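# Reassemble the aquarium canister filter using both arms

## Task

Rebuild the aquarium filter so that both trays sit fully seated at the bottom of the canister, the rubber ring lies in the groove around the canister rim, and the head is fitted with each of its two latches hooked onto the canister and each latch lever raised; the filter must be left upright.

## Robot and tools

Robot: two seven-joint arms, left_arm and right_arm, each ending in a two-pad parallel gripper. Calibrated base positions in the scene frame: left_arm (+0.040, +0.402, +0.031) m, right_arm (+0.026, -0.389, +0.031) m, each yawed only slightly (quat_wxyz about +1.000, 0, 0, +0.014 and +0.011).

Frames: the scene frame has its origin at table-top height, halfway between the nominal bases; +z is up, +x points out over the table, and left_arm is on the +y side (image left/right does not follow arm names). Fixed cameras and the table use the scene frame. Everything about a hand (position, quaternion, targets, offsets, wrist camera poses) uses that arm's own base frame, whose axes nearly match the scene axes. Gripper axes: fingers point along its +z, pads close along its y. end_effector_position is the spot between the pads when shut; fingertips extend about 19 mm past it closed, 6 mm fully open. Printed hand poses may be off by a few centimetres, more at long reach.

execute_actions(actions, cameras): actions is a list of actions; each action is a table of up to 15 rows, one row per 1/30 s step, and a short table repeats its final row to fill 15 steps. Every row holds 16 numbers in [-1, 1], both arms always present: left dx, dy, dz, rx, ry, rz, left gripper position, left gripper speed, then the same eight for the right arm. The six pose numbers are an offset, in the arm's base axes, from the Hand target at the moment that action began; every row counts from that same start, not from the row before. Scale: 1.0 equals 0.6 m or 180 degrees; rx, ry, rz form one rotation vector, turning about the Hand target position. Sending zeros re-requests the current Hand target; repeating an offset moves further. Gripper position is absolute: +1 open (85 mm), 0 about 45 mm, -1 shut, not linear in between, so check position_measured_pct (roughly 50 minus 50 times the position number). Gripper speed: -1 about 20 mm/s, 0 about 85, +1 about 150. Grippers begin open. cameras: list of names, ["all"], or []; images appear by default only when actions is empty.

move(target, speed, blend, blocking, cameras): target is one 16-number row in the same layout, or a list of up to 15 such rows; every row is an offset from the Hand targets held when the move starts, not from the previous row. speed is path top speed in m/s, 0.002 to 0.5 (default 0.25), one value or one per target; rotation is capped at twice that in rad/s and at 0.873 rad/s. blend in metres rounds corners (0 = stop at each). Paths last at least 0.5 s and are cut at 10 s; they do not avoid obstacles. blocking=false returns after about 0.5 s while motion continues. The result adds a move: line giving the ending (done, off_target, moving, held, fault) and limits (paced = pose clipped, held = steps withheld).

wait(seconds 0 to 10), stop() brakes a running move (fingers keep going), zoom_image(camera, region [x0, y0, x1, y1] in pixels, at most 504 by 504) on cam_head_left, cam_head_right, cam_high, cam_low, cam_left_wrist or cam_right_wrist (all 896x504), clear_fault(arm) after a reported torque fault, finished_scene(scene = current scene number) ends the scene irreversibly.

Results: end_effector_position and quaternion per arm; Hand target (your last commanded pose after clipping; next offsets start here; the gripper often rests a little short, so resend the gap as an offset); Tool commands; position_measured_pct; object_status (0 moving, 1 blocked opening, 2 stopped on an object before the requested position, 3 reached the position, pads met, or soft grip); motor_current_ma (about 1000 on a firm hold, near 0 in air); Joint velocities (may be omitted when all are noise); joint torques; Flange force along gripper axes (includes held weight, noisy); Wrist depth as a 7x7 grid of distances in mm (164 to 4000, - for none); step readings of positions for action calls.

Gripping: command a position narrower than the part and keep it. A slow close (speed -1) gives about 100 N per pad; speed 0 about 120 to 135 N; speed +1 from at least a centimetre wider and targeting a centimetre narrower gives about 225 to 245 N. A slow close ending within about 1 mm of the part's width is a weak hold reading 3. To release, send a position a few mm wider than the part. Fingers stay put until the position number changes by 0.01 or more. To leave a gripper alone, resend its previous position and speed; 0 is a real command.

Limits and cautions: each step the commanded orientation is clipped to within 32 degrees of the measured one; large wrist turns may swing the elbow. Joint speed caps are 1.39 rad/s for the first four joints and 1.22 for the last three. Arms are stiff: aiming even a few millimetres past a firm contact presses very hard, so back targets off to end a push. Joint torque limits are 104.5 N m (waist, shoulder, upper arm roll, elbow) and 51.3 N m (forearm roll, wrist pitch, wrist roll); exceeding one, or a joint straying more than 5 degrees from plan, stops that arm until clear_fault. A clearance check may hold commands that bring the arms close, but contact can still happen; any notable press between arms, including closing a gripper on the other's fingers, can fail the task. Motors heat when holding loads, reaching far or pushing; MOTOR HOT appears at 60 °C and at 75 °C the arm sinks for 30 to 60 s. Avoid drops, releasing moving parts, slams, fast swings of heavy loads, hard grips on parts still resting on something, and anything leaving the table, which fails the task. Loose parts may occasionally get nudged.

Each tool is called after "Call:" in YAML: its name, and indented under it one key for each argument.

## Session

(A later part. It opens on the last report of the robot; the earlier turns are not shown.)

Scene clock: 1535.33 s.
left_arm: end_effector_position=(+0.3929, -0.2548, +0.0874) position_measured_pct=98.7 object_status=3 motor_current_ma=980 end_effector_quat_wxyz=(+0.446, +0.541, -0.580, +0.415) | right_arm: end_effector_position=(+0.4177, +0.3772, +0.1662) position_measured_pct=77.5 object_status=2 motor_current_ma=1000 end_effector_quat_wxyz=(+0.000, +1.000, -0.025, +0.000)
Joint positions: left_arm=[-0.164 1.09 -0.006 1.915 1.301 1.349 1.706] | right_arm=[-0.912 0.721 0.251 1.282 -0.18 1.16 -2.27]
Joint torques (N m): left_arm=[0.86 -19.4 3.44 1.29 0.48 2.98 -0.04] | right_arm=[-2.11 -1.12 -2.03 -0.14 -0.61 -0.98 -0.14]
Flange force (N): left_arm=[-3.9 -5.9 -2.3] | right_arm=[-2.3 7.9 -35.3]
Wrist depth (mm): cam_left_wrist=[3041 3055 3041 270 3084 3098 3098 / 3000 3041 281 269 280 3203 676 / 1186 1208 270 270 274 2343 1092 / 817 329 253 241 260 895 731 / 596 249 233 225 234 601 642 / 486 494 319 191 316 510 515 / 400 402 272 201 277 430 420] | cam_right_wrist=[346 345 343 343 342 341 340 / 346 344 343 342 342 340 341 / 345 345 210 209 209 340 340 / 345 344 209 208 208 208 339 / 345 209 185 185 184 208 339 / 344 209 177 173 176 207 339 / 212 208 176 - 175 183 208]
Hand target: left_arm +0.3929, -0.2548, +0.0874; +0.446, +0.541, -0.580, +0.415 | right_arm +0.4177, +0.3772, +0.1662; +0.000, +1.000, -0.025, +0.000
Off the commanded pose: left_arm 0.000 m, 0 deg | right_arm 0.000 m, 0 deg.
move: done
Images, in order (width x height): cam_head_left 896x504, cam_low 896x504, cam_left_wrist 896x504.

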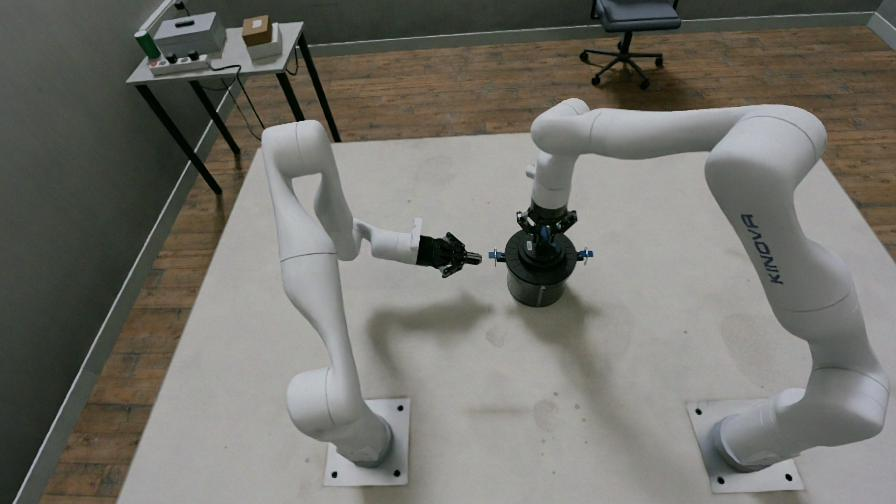

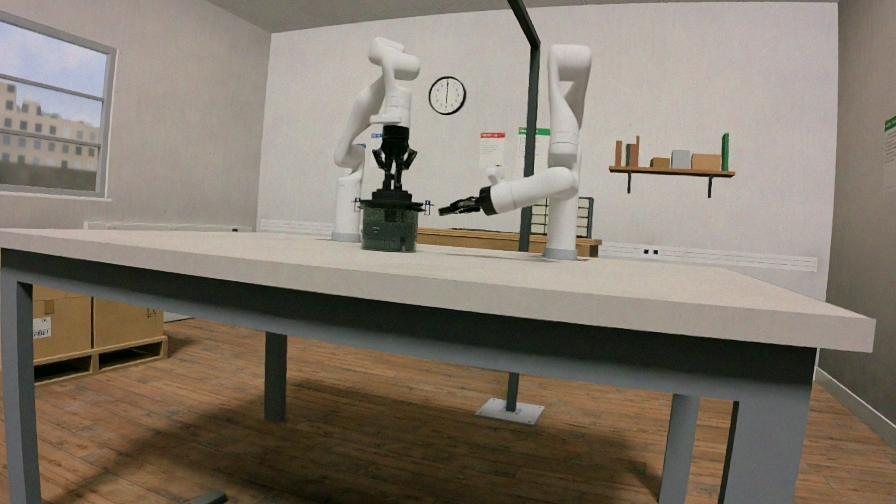

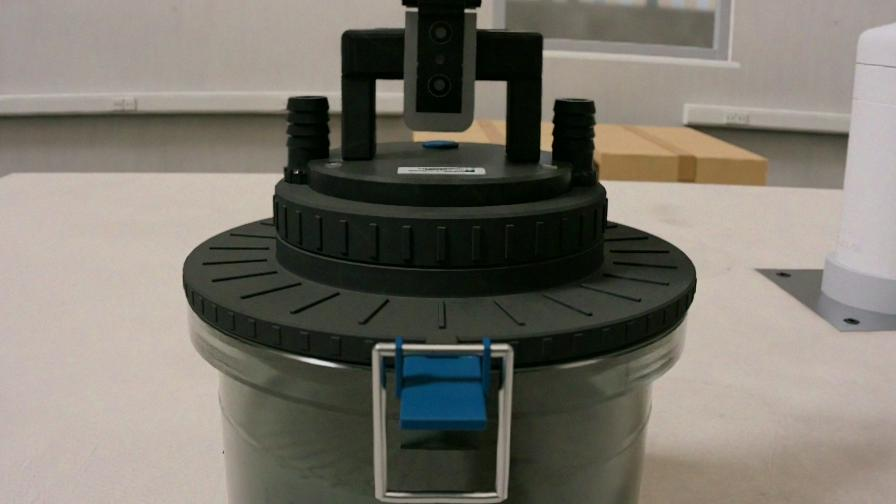

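Call:
move:
  target: [-0.0027,-0.0372,0.005,0,0,0,-1,0,0,0,0,0,0,0,-0.8,-1]
  speed: 0.04
  cameras: ["cam_left_wrist","cam_low"]

Call:
zoom_image:
  camera: "cam_low"
  region: [400, 180, 480, 240]

Call:
zoom_image:
  camera: "cam_left_wrist"
  region: [300, 250, 600, 504]

Scene clock: 1554.00 s.
left_arm: end_effector_position=(+0.3912, -0.2771, +0.0904) position_measured_pct=98.7 object_status=3 motor_current_ma=980 end_effector_quat_wxyz=(+0.446, +0.541, -0.580, +0.415) | right_arm: end_effector_position=(+0.4177, +0.3772, +0.1662) position_measured_pct=77.5 object_status=2 motor_current_ma=1000 end_effector_quat_wxyz=(+0.000, +1.000, -0.025, +0.000)
Joint positions: left_arm=[-0.127 1.082 0.017 1.93 1.346 1.322 1.705] | right_arm=[-0.912 0.721 0.251 1.282 -0.18 1.16 -2.27]
Joint torques (N m): left_arm=[1.13 -19.36 3.63 1.22 0.38 2.8 -0.05] | right_arm=[-2.11 -1.1 -2.05 -0.12 -0.6 -0.96 -0.15]
Flange force (N): left_arm=[-3.8 -6.0 -2.5] | right_arm=[-2.3 7.9 -35.3]
Wrist depth (mm): cam_left_wrist=[3098 3041 3014 250 3055 3172 3142 / 3000 3084 255 242 258 3188 3172 / 3113 3188 258 250 260 2278 1228 / 826 784 232 221 232 847 791 / 605 230 227 221 228 248 648 / 493 458 199 190 203 496 523 / 405 392 275 170 272 437 426] | cam_right_wrist=[345 344 344 343 342 341 339 / 345 344 343 343 341 340 340 / 346 344 210 209 209 339 340 / 345 344 209 208 208 208 340 / 345 209 185 185 184 207 339 / 344 209 177 173 176 207 339 / 212 209 176 - 175 183 208]
Hand target: left_arm +0.3912, -0.2771, +0.0904; +0.446, +0.541, -0.580, +0.415 | right_arm +0.4177, +0.3772, +0.1662; +0.000, +1.000, -0.025, +0.000
Off the commanded pose: left_arm 0.000 m, 0 deg | right_arm 0.000 m, 0 deg.
move: done
Images, in order (width x height): cam_low 896x504, cam_left_wrist 896x504.

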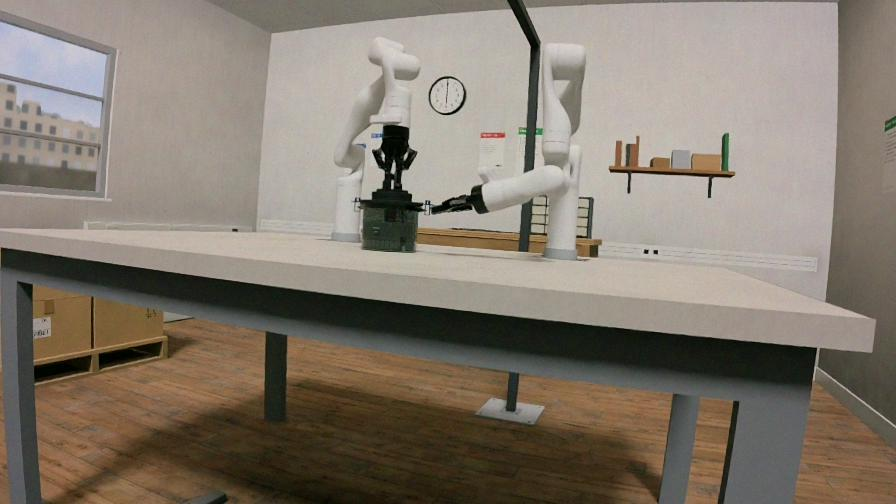

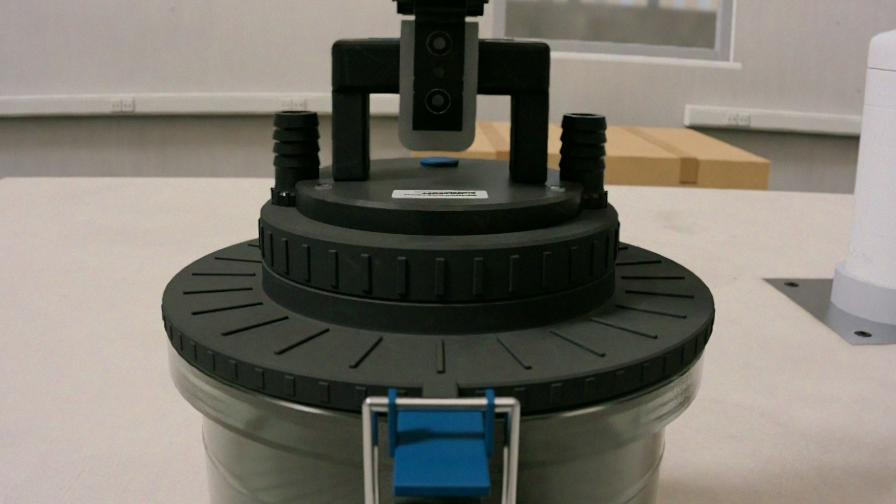

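Scaled by 6.300 from the camera's 896x504 image, which has a finer 1280x720 frame.

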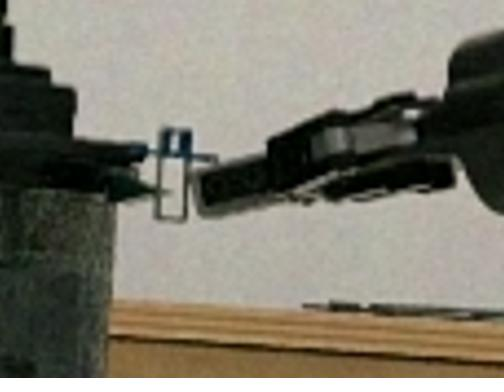

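Scaled by 1.680 from the camera's 896x504 image, which has a finer 1280x720 frame.

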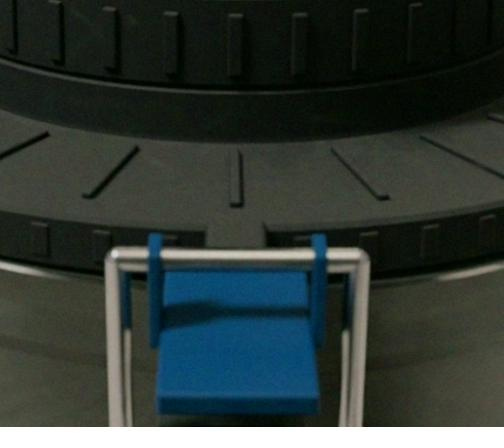

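Call:
move:
  target:
    - [0,0,0.008,0,0,0,-1,0,0,0,0,0,0,0,-0.8,-1]
    - [0,-0.0057,0.028,0,0,0,-1,0,0,0,0,0,0,0,-0.8,-1]
  speed: 0.02
  blend: [0.004,0]
  cameras: ["cam_left_wrist","cam_low"]

Call:
zoom_image:
  camera: "cam_low"
  region: [400, 180, 480, 240]

Scene clock: 1582.27 s.
left_arm: end_effector_position=(+0.3913, -0.2805, +0.1071) position_measured_pct=98.7 object_status=3 motor_current_ma=980 end_effector_quat_wxyz=(+0.446, +0.541, -0.580, +0.415) | right_arm: end_effector_position=(+0.4177, +0.3772, +0.1662) position_measured_pct=77.5 object_status=2 motor_current_ma=1000 end_effector_quat_wxyz=(+0.000, +1.000, -0.025, +0.000)
Joint positions: left_arm=[-0.121 1.04 0.02 1.945 1.347 1.324 1.733] | right_arm=[-0.912 0.721 0.251 1.282 -0.18 1.16 -2.27]
Joint torques (N m): left_arm=[0.9 -19.95 4.15 0.96 0.69 3.49 0.02] | right_arm=[-2.11 -1.05 -2.06 -0.3 -0.58 -1.14 -0.15]
Flange force (N): left_arm=[-5.7 -6.0 -1.7] | right_arm=[-2.6 8.3 -35.5]
Wrist depth (mm): cam_left_wrist=[3070 2960 3028 232 3098 3128 3055 / 3070 3172 258 243 3188 3128 3188 / 3128 3157 258 249 258 2326 3188 / 890 903 259 245 261 969 903 / 647 308 235 222 235 691 670 / 512 226 226 223 228 240 563 / 433 421 200 186 204 452 456] | cam_right_wrist=[345 344 344 343 342 341 340 / 345 344 343 342 342 341 339 / 345 344 210 209 209 341 340 / 345 345 209 209 208 208 339 / 345 209 185 185 184 207 339 / 345 209 177 173 176 207 338 / 209 208 176 - 175 183 208]
Hand target: left_arm +0.3913, -0.2806, +0.1072; +0.446, +0.541, -0.580, +0.415 | right_arm +0.4177, +0.3772, +0.1662; +0.000, +1.000, -0.025, +0.000
Off the commanded pose: left_arm 0.000 m, 0 deg | right_arm 0.000 m, 0 deg.
move: done; blend cut to 0.0024 m at target 1
Images, in order (width x height): cam_low 896x504, cam_left_wrist 896x504.

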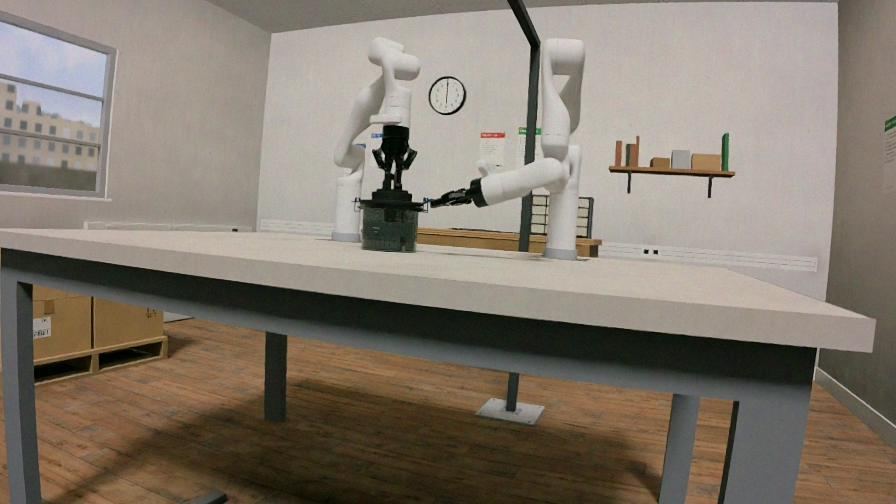

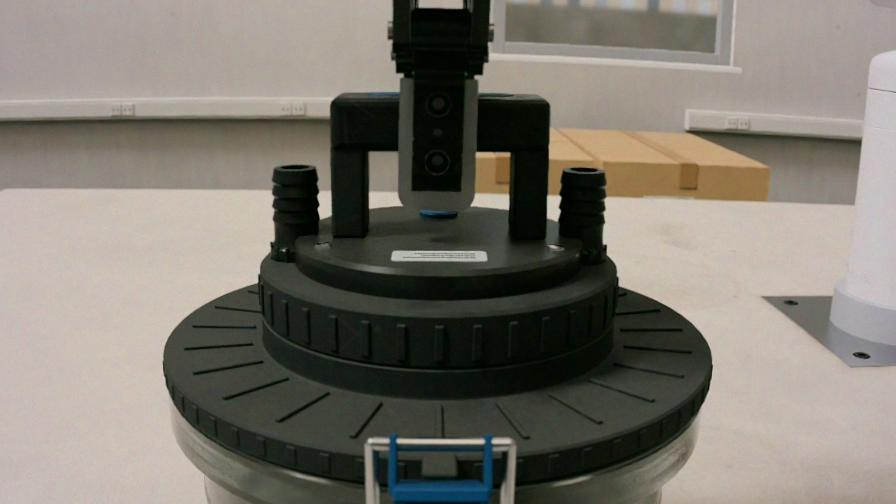

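Scaled by 6.300 from the camera's 896x504 image, which has a finer 1280x720 frame.

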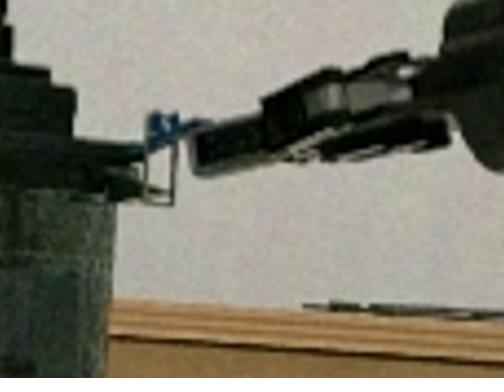

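Call:
move:
  target:
    - [0,-0.004,0.0075,0,0,0,-1,0,0,0,0,0,0,0,-0.8,-1]
    - [0,-0.009,0.0128,0,0,0,-1,0,0,0,0,0,0,0,-0.8,-1]
  speed: 0.015
  blend: [0.002,0]
  cameras: ["cam_left_wrist","cam_low"]

Call:
zoom_image:
  camera: "cam_low"
  region: [400, 180, 480, 240]

Scene clock: 1590.63 s.
left_arm: end_effector_position=(+0.3912, -0.2859, +0.1148) position_measured_pct=98.7 object_status=3 motor_current_ma=980 end_effector_quat_wxyz=(+0.446, +0.541, -0.580, +0.415) | right_arm: end_effector_position=(+0.4177, +0.3772, +0.1662) position_measured_pct=77.5 object_status=2 motor_current_ma=1000 end_effector_quat_wxyz=(+0.000, +1.000, -0.025, +0.000)
Joint positions: left_arm=[-0.112 1.021 0.026 1.952 1.355 1.321 1.747] | right_arm=[-0.912 0.721 0.251 1.281 -0.18 1.16 -2.27]
Joint torques (N m): left_arm=[2.05 -23.21 7.85 0.63 1.56 6.65 -0.11] | right_arm=[0.81 -1.87 0.22 1.23 0.64 0.1 0.02]
Flange force (N): left_arm=[-15.1 -5.4 -2.6] | right_arm=[-3.0 1.0 -33.3]
Wrist depth (mm): cam_left_wrist=[3014 3028 - 215 3084 3098 3266 / 3084 3142 3070 2684 3203 3157 3188 / 3142 3128 250 240 256 2351 3250 / 910 927 256 251 258 927 939 / 668 669 235 225 236 713 676 / 543 241 229 220 230 255 579 / 447 214 206 207 208 449 470] | cam_right_wrist=[345 345 343 343 342 341 340 / 346 344 343 342 342 341 340 / 345 344 210 209 209 340 340 / 345 344 209 208 208 207 340 / 344 210 185 185 184 207 339 / 345 209 177 174 176 206 206 / 209 209 176 - 175 183 208]
Hand target: left_arm +0.3912, -0.2860, +0.1148; +0.446, +0.541, -0.580, +0.415 | right_arm +0.4177, +0.3771, +0.1662; +0.000, +1.000, -0.025, +0.000
Off the commanded pose: left_arm 0.000 m, 0 deg | right_arm 0.000 m, 0 deg.
move: done
Images, in order (width x height): cam_low 896x504, cam_left_wrist 896x504.

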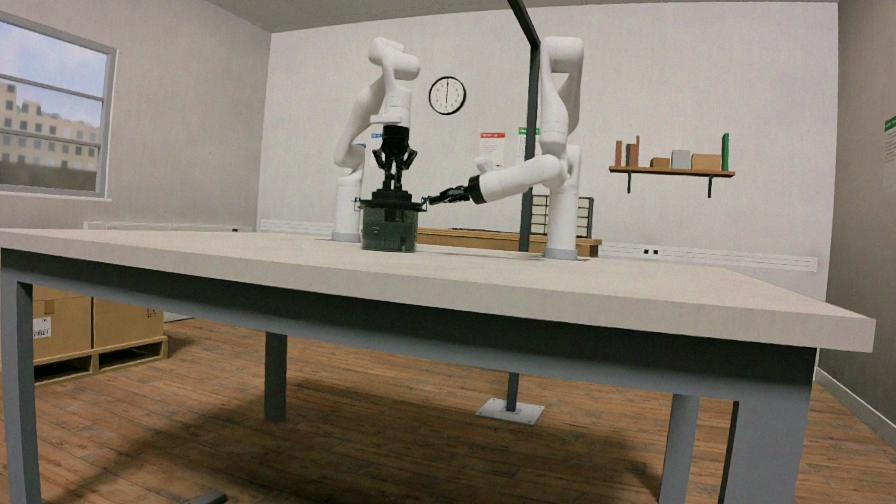

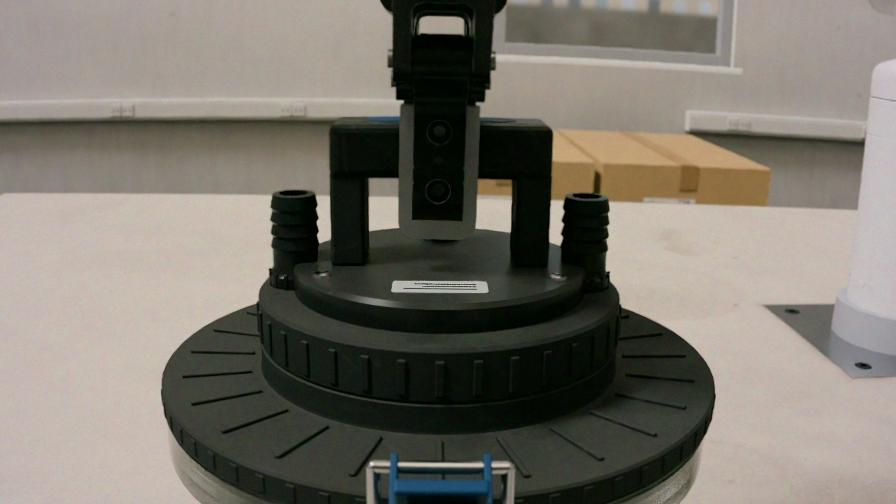

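Scaled by 6.300 from the camera's 896x504 image, which has a finer 1280x720 frame.

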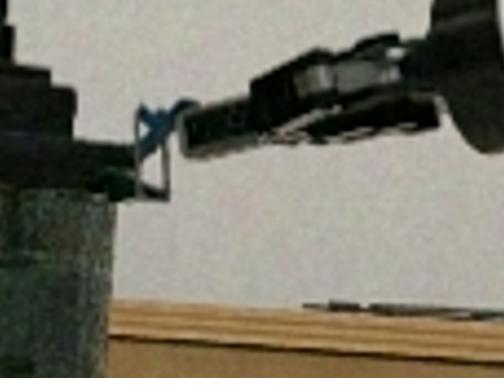

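Call:
move:
  target:
    - [0,-0.0093,0.0075,0,0,0,-1,0,0,0,0,0,0,0,-0.8,-1]
  speed: 0.015
  cameras: ["cam_left_wrist","cam_low"]

Call:
zoom_image:
  camera: "cam_low"
  region: [400, 180, 480, 240]

Scene clock: 1600.03 s.
left_arm: end_effector_position=(+0.3913, -0.2915, +0.1193) position_measured_pct=98.7 object_status=3 motor_current_ma=980 end_effector_quat_wxyz=(+0.446, +0.541, -0.580, +0.415) | right_arm: end_effector_position=(+0.4177, +0.3771, +0.1662) position_measured_pct=77.5 object_status=2 motor_current_ma=1000 end_effector_quat_wxyz=(+0.000, +1.000, -0.025, +0.000)
Joint positions: left_arm=[-0.102 1.01 0.031 1.956 1.364 1.316 1.756] | right_arm=[-0.912 0.721 0.251 1.282 -0.18 1.16 -2.27]
Joint torques (N m): left_arm=[3.68 -22.85 8.65 0.7 1.51 6.24 0.09] | right_arm=[2.51 2.25 0.97 2.45 1.12 -0.95 0.22]
Flange force (N): left_arm=[-15.5 -5.1 -6.4] | right_arm=[-7.1 0.3 -41.7]
Wrist depth (mm): cam_left_wrist=[3000 3028 - 207 3113 3113 3128 / 3028 3084 - 2674 - 3098 3113 / 3157 3128 243 242 247 2335 3282 / 926 942 254 264 256 1023 949 / 680 684 234 223 237 725 689 / 554 251 226 214 229 267 590 / 454 215 214 216 216 218 481] | cam_right_wrist=[346 345 344 343 342 342 341 / 346 345 344 343 342 341 340 / 346 344 210 209 208 340 340 / 346 345 210 208 208 207 340 / 346 210 185 185 184 206 339 / 345 210 177 175 176 206 206 / 210 210 177 - 175 182 207]
Hand target: left_arm +0.3913, -0.2915, +0.1193; +0.446, +0.541, -0.580, +0.415 | right_arm +0.4177, +0.3771, +0.1662; +0.000, +1.000, -0.025, +0.000
Off the commanded pose: left_arm 0.000 m, 0 deg | right_arm 0.000 m, 0 deg.
move: done
Images, in order (width x height): cam_low 896x504, cam_left_wrist 896x504.

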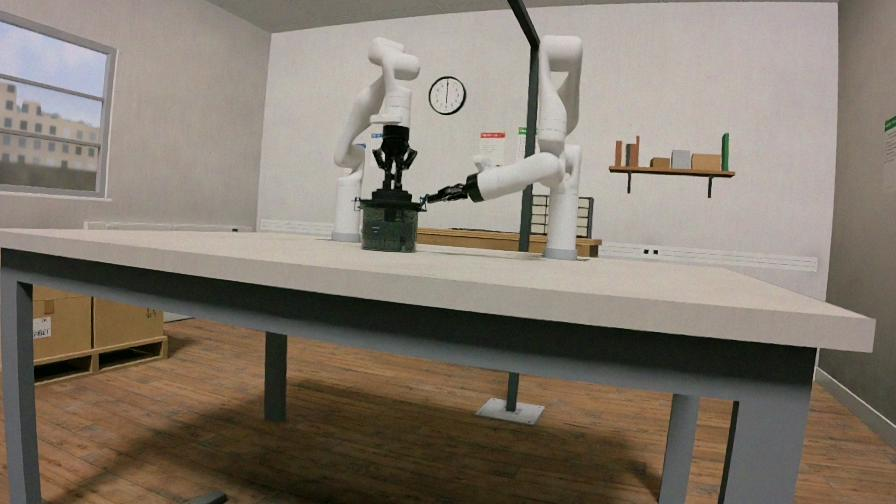

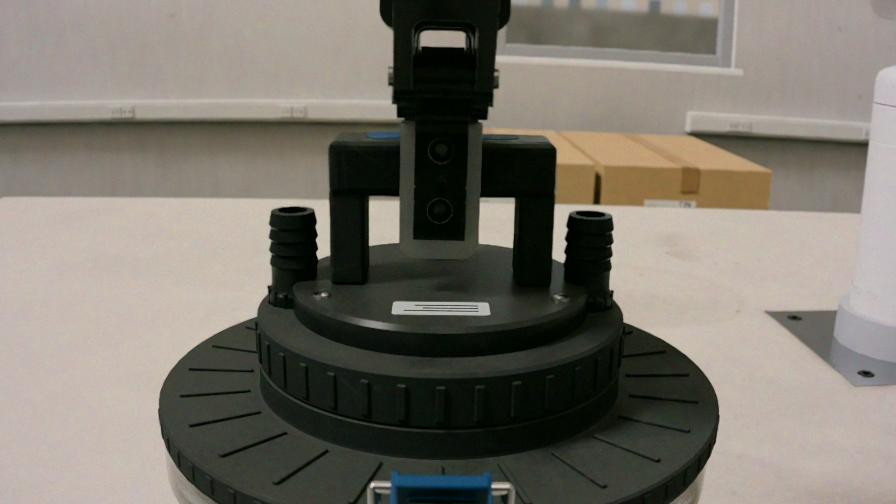

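Scaled by 6.300 from the camera's 896x504 image, which has a finer 1280x720 frame.

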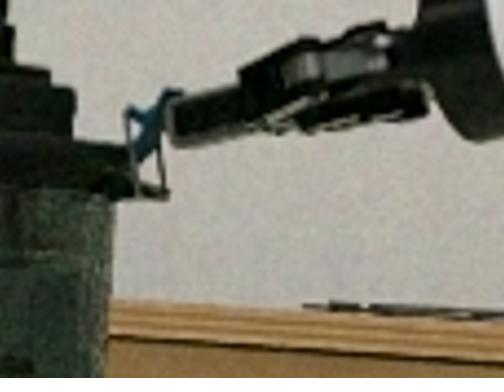

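Call:
move:
  target:
    - [0,-0.011,0.0037,0,0,0,-1,0,0,0,0,0,0,0,-0.8,-1]
  speed: 0.015
  cameras: ["cam_left_wrist","cam_low"]

Call:
zoom_image:
  camera: "cam_low"
  region: [400, 180, 480, 240]

Scene clock: 1611.77 s.
left_arm: end_effector_position=(+0.3913, -0.2981, +0.1216) position_measured_pct=98.7 object_status=3 motor_current_ma=980 end_effector_quat_wxyz=(+0.446, +0.541, -0.580, +0.415) | right_arm: end_effector_position=(+0.4177, +0.3772, +0.1661) position_measured_pct=77.5 object_status=2 motor_current_ma=1000 end_effector_quat_wxyz=(+0.000, +1.000, -0.025, +0.000)
Joint positions: left_arm=[-0.091 1.004 0.037 1.958 1.377 1.309 1.761] | right_arm=[-0.912 0.721 0.251 1.282 -0.18 1.16 -2.27]
Joint torques (N m): left_arm=[0.93 -19 3.73 0.66 0.45 2.95 0] | right_arm=[5.19 0.11 3.34 4.66 2.42 1.62 0.2]
Flange force (N): left_arm=[-3.1 -6.2 -1.7] | right_arm=[-4.7 -8.9 -35.8]
Wrist depth (mm): cam_left_wrist=[2947 2987 - 204 - 3084 3234 / 3128 3014 - 220 - 3084 3142 / 3142 3128 237 236 239 2335 3234 / 935 964 246 236 246 1031 960 / 689 700 236 231 245 738 694 / 564 257 217 208 220 273 597 / 461 219 213 208 215 224 483] | cam_right_wrist=[345 344 344 343 342 340 339 / 345 345 343 343 342 341 340 / 346 344 210 209 208 340 340 / 345 344 209 208 207 207 339 / 345 210 185 185 184 206 339 / 345 210 177 175 175 205 206 / 198 210 177 - 175 182 205]
Hand target: left_arm +0.3913, -0.2981, +0.1216; +0.446, +0.541, -0.580, +0.415 | right_arm +0.4177, +0.3771, +0.1662; +0.000, +1.000, -0.025, +0.000
Off the commanded pose: left_arm 0.000 m, 0 deg | right_arm 0.000 m, 0 deg.
move: done
Images, in order (width x height): cam_low 896x504, cam_left_wrist 896x504.

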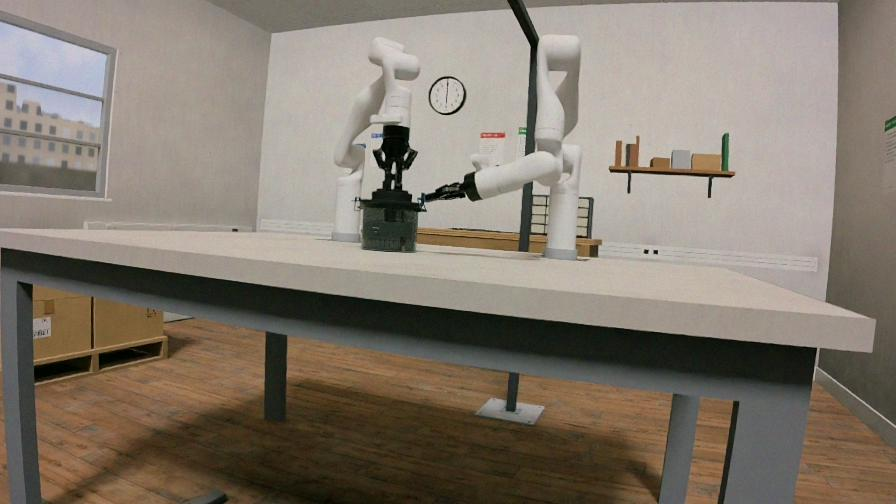

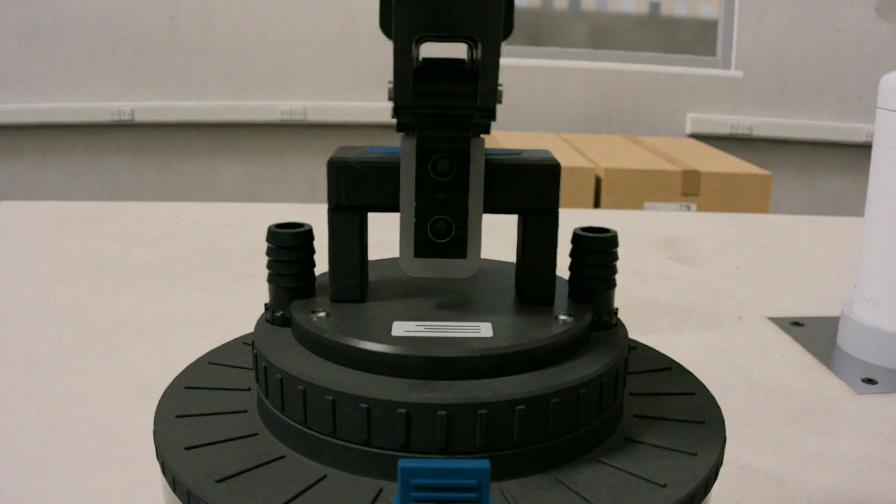

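Scaled by 6.300 from the camera's 896x504 image, which has a finer 1280x720 frame.

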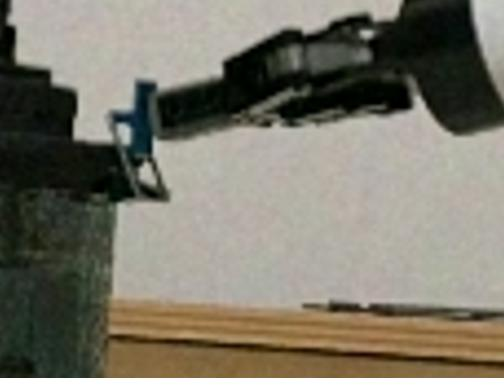

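Call:
move:
  target:
    - [0,0.08,-0.02,0,0,0,-1,0,0,0,0,0,0,0,-0.8,-1]
    - [0,0.14,-0.08,0,0,0,-1,0,0,0,0,0,0,0,-0.8,-1]
  speed: [0.05,0.1]
  blend: [0.01,0]
  cameras: ["cam_left_wrist","cam_low"]

Call:
zoom_image:
  camera: "cam_left_wrist"
  region: [340, 180, 560, 420]

Call:
zoom_image:
  camera: "cam_low"
  region: [400, 180, 480, 240]

Scene clock: 1626.93 s.
left_arm: end_effector_position=(+0.3912, -0.2142, +0.0736) position_measured_pct=98.7 object_status=3 motor_current_ma=980 end_effector_quat_wxyz=(+0.446, +0.541, -0.580, +0.415) | right_arm: end_effector_position=(+0.4177, +0.3772, +0.1662) position_measured_pct=77.5 object_status=2 motor_current_ma=1000 end_effector_quat_wxyz=(+0.000, +1.000, -0.025, +0.000)
Joint positions: left_arm=[-0.233 1.126 -0.043 1.884 1.225 1.389 1.686] | right_arm=[-0.912 0.721 0.251 1.282 -0.18 1.16 -2.27]
Joint torques (N m): left_arm=[0.98 -19.51 3.16 1.52 0.37 2.87 -0.05] | right_arm=[5.16 -0.68 3.37 4.15 2.35 1.44 0.21]
Flange force (N): left_arm=[-4.2 -5.4 -3.0] | right_arm=[-4.7 -8.8 -34.7]
Wrist depth (mm): cam_left_wrist=[3084 3070 317 304 3128 3188 705 / 3188 3203 314 299 318 3172 692 / 1109 1120 289 238 308 1242 732 / 770 681 260 243 272 786 721 / 561 569 348 245 359 596 603 / 457 463 303 305 311 483 485 / 374 378 299 288 318 405 394] | cam_right_wrist=[346 345 344 343 342 341 340 / 345 345 344 343 342 342 340 / 346 345 210 209 208 340 340 / 346 345 209 208 207 207 340 / 345 210 185 185 183 206 339 / 345 210 177 175 175 206 206 / 198 210 177 - 175 182 205]
Hand target: left_arm +0.3912, -0.2141, +0.0736; +0.446, +0.541, -0.580, +0.415 | right_arm +0.4177, +0.3772, +0.1662; +0.000, +1.000, -0.025, +0.000
Off the commanded pose: left_arm 0.000 m, 0 deg | right_arm 0.000 m, 0 deg.
move: done
Images, in order (width x height): cam_low 896x504, cam_left_wrist 896x504.

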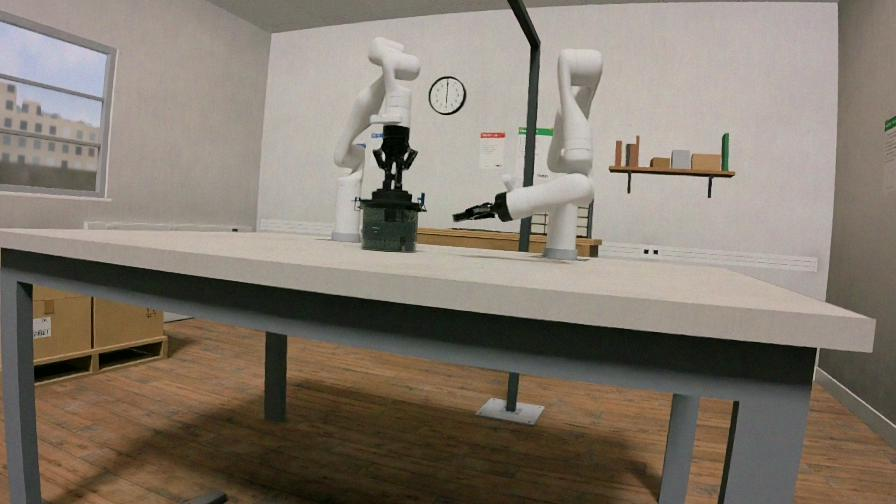

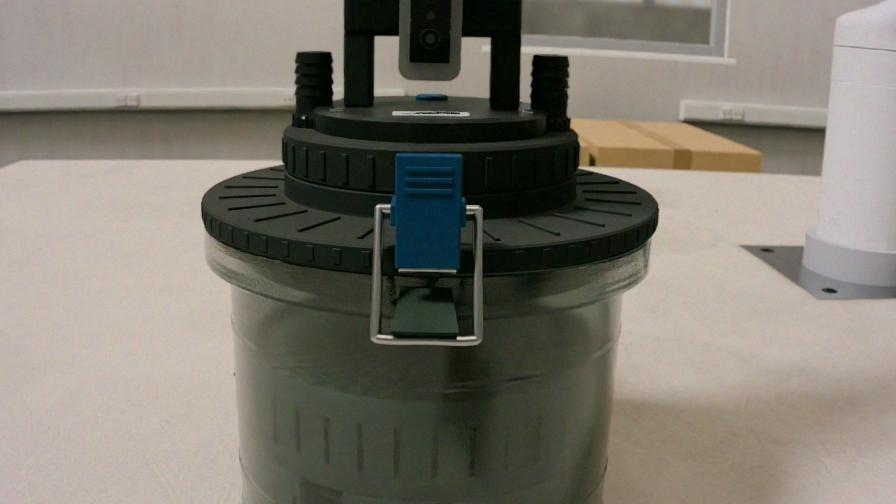

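Scaled by 2.100 from the camera's 896x504 image, which has a finer 1280x720 frame.

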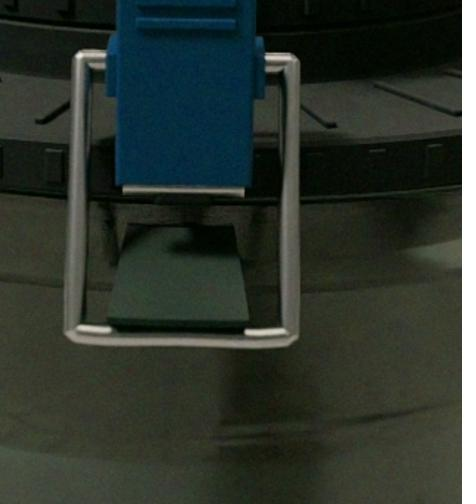

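Scaled by 6.300 from the camera's 896x504 image, which has a finer 1280x720 frame.

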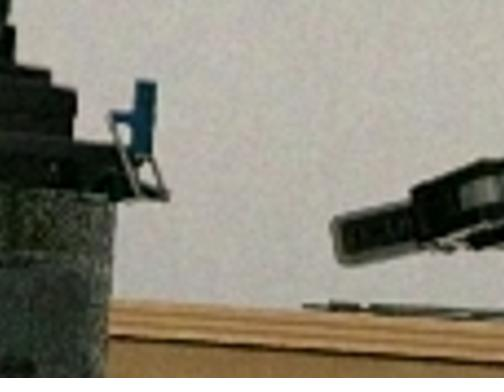

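Call:
move:
  target: [0,0.1,0.05,0,0,0,-1,0,0,0.0017,0.004,0,0,0,-0.8,-1]
  speed: 0.05

Scene clock: 1653.87 s.
left_arm: end_effector_position=(+0.3912, -0.1542, +0.1035) position_measured_pct=98.7 object_status=3 motor_current_ma=980 end_effector_quat_wxyz=(+0.446, +0.541, -0.580, +0.415) | right_arm: end_effector_position=(+0.4177, +0.3781, +0.1685) position_measured_pct=77.5 object_status=2 motor_current_ma=1000 end_effector_quat_wxyz=(+0.000, +1.000, -0.025, +0.000)
Joint positions: left_arm=[-0.327 1.061 -0.099 1.855 1.104 1.488 1.74] | right_arm=[-0.913 0.721 0.252 1.275 -0.179 1.167 -2.272]
Joint torques (N m): left_arm=[0.9 -19.46 2.6 1.03 0.6 2.93 -0.09] | right_arm=[0.76 -20.49 1.57 -8.73 -0.25 -0.9 0.03]
Flange force (N): left_arm=[-3.8 -5.3 -3.8] | right_arm=[-2.9 0.9 -1.9]
Wrist depth (mm): cam_left_wrist=[3128 3188 3142 371 3113 3203 739 / 3157 3332 384 371 3234 3234 736 / 1287 1295 361 357 1141 2456 768 / 881 845 344 312 362 955 778 / 643 651 410 311 450 724 696 / 524 531 371 373 500 553 560 / 429 449 372 355 444 464 452] | cam_right_wrist=[346 345 345 344 343 342 342 / 346 345 344 343 343 342 341 / 346 345 210 209 208 341 341 / 346 345 209 208 207 206 341 / 346 210 185 184 183 206 341 / 345 210 177 - 175 205 205 / 198 210 177 - 175 182 205]
Hand target: left_arm +0.3912, -0.1541, +0.1036; +0.446, +0.541, -0.580, +0.415 | right_arm +0.4177, +0.3782, +0.1686; +0.000, +1.000, -0.025, +0.000
Off the commanded pose: left_arm 0.000 m, 0 deg | right_arm 0.000 m, 0 deg.
move: done

Call:
move:
  target:
    - [0,0,0,0,0,0,-1,0,0,0,0,0,0,0,0.1,-0.5]
    - [-0.02,0.02,0.25,0,0,0,-1,0,0,0,0.2,0,0,0,0.1,-0.5]
    - [-0.05,0.02,0.35,0.15,-0.17,-0.21,-1,0,0,-0.25,0.2,0,0,0,0.1,-0.5]
  speed: [0.1,0.1,0.15]
  cameras: ["cam_head_left","cam_low"]

Scene clock: 1712.43 s.
left_arm: end_effector_position=(+0.3612, -0.1421, +0.3135) position_measured_pct=98.7 object_status=3 motor_current_ma=980 end_effector_quat_wxyz=(-0.255, -0.289, +0.893, -0.233) | right_arm: end_effector_position=(+0.4177, +0.2282, +0.2886) position_measured_pct=45.0 object_status=3 motor_current_ma=0 end_effector_quat_wxyz=(+0.000, +1.000, -0.025, +0.000)
Joint positions: left_arm=[-0.087 0.418 -0.056 1.54 0.561 1.654 1.963] | right_arm=[-0.749 0.423 0.305 1.392 -0.127 1.345 -2.062]
Joint torques (N m): left_arm=[0.94 -16.22 1.24 -5.39 1.51 1.34 -0.01] | right_arm=[0.34 -16.44 1.24 -9.33 0.13 0.16 -0.13]
Flange force (N): left_arm=[-4.3 -3.7 -6.5] | right_arm=[-2.5 1.2 2.3]
Wrist depth (mm): cam_left_wrist=[1022 927 852 811 759 713 679 / 912 846 791 746 703 666 631 / 827 775 732 695 655 626 593 / 763 714 681 649 617 587 558 / 507 444 627 607 583 552 524 / 399 416 575 575 549 519 497 / 411 406 508 536 514 491 470] | cam_right_wrist=[467 466 466 463 462 462 461 / 467 467 465 463 463 461 460 / 467 465 464 463 462 460 460 / 329 328 464 463 462 461 461 / 298 327 464 462 461 462 460 / 297 305 326 462 461 459 459 / 297 303 325 462 461 460 459]
Hand target: left_arm +0.3612, -0.1421, +0.3136; -0.254, -0.289, +0.893, -0.233 | right_arm +0.4177, +0.2282, +0.2886; +0.000, +1.000, -0.025, +0.000
Off the commanded pose: left_arm 0.000 m, 0 deg | right_arm 0.000 m, 0 deg.
move: done
Images, in order (width x height): cam_head_left 896x504, cam_low 896x504.

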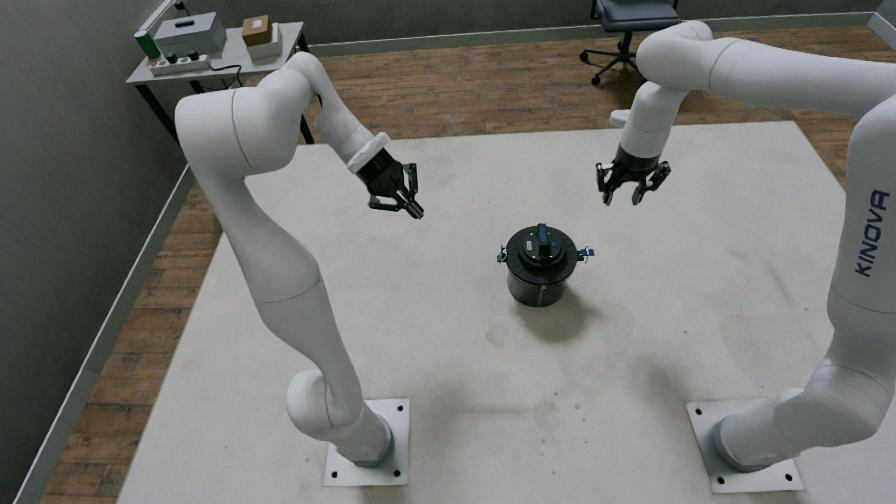

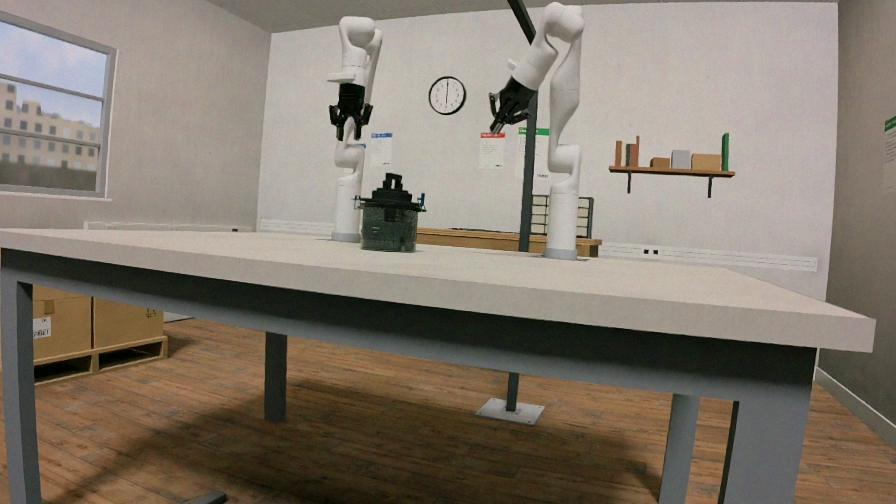

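Call:
zoom_image:
  camera: "cam_low"
  region: [340, 160, 450, 260]

Call:
zoom_image:
  camera: "cam_head_left"
  region: [480, 200, 620, 320]

Scaled by 4.582 from the camera's 896x504 image, which has a finer 1280x720 frame.

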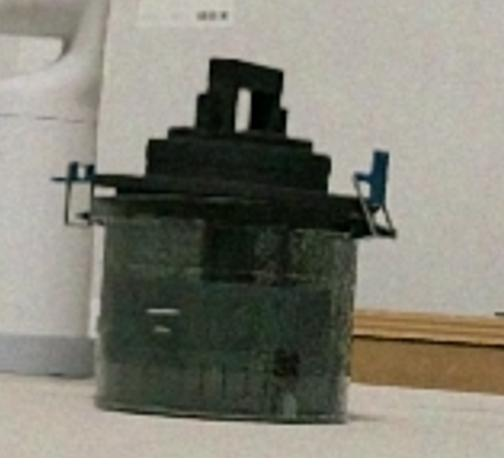

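Scaled by 3.600 from the camera's 896x504 image, which has a finer 1280x720 frame.

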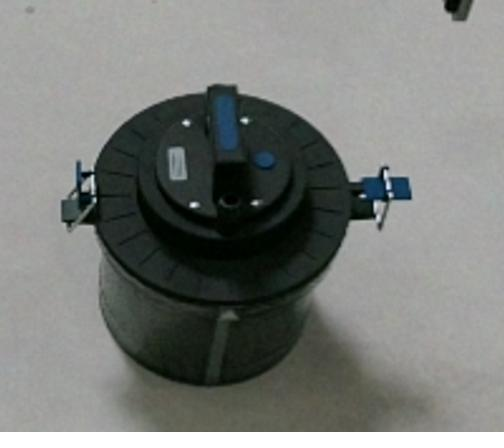

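Call:
move:
  target:
    - [0,0,0,0,0,0,0.2,0,-0.03,-0.19,-0.1,0.303,-0.3404,0.4164,-1,0]
    - [0.038,-0.4517,-0.05,0.1483,-0.174,-0.2126,0.2,0,-0.03,-0.19,-0.1,0.303,-0.3404,0.4164,-1,0]
  speed: [0.15,0.2]
  cameras: ["cam_head_left","cam_low","cam_right_wrist","cam_left_wrist"]

Scene clock: 1757.67 s.
left_arm: end_effector_position=(+0.3840, -0.4131, +0.2836) position_measured_pct=39.8 object_status=3 motor_current_ma=0 end_effector_quat_wxyz=(+0.000, +0.036, +0.999, +0.000) | right_arm: end_effector_position=(+0.3997, +0.1142, +0.2285) position_measured_pct=98.7 object_status=3 motor_current_ma=1000 end_effector_quat_wxyz=(-0.416, +0.579, +0.542, +0.445)
Joint positions: left_arm=[0.739 0.639 0.082 1.024 -0.049 1.481 2.308] | right_arm=[0.386 0.75 0.016 1.946 -1.168 1.482 1.153]
Joint torques (N m): left_arm=[0.68 -22.02 1.31 -7.19 0.07 -0.01 -0.03] | right_arm=[0.38 -16.66 -1.58 -3.75 -1.1 2.93 -0.08]
Flange force (N): left_arm=[-9.1 -6.8 -5.0] | right_arm=[-0.3 -2.7 2.4]
Wrist depth (mm): cam_left_wrist=[456 458 459 457 458 459 459 / 457 456 458 457 459 457 460 / 458 457 458 459 458 459 459 / 455 456 319 321 324 458 459 / 455 455 296 289 323 458 457 / 454 317 289 247 299 324 459 / 456 454 288 247 298 454 456] | cam_right_wrist=[2278 2294 2286 349 2335 2343 2343 / 776 2343 2368 2351 2360 2368 2411 / 779 2394 2402 2411 2411 2420 2429 / 788 1313 2429 2429 1321 2474 2465 / 799 1075 1078 1015 1083 1089 1089 / 800 862 829 422 792 872 877 / 722 698 430 383 402 730 729]
Hand target: left_arm +0.3840, -0.4132, +0.2836; +0.000, +0.036, +0.999, +0.000 | right_arm +0.3997, +0.1142, +0.2285; -0.416, +0.579, +0.542, +0.445
Off the commanded pose: left_arm 0.000 m, 0 deg | right_arm 0.000 m, 0 deg.
move: done
Images, in order (width x height): cam_head_left 896x504, cam_low 896x504, cam_left_wrist 896x504, cam_right_wrist 896x504.

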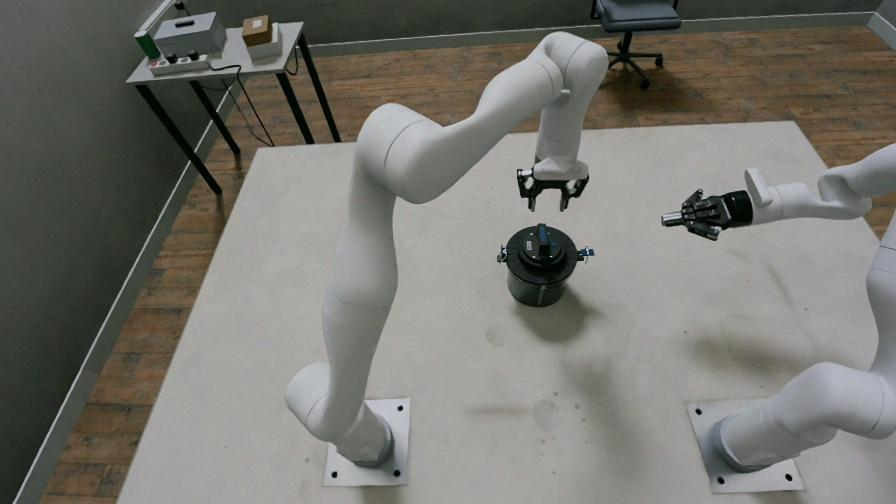

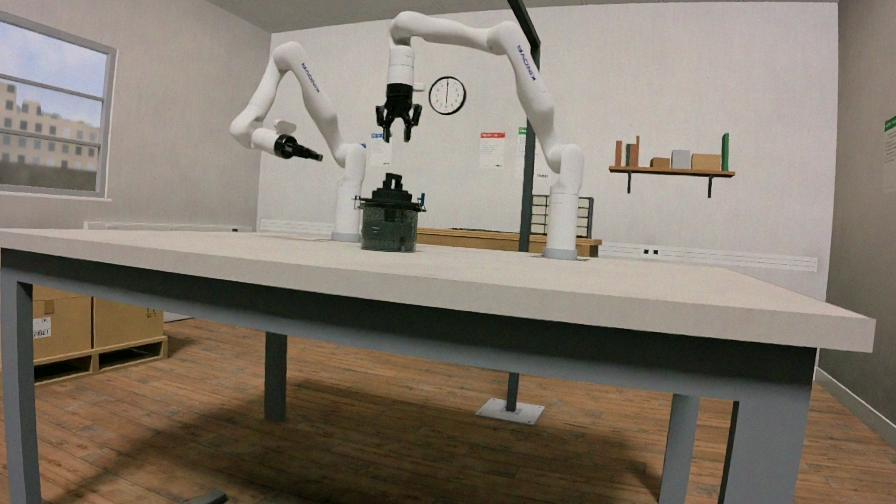

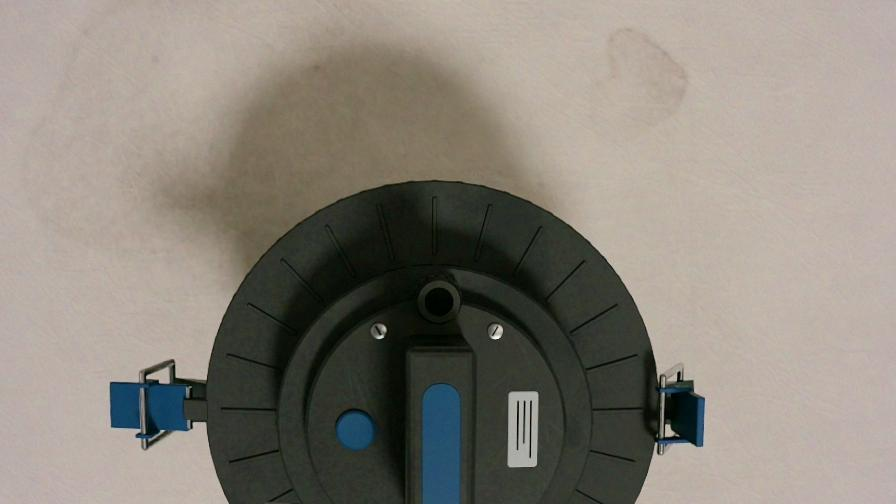

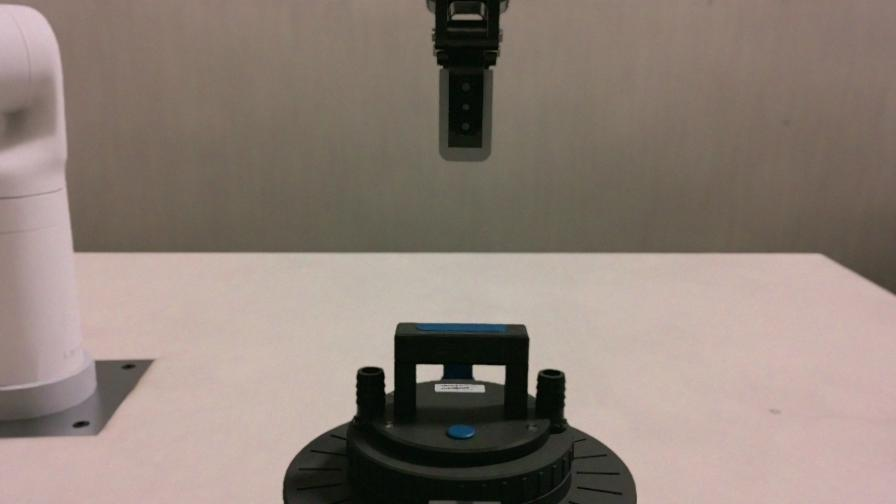

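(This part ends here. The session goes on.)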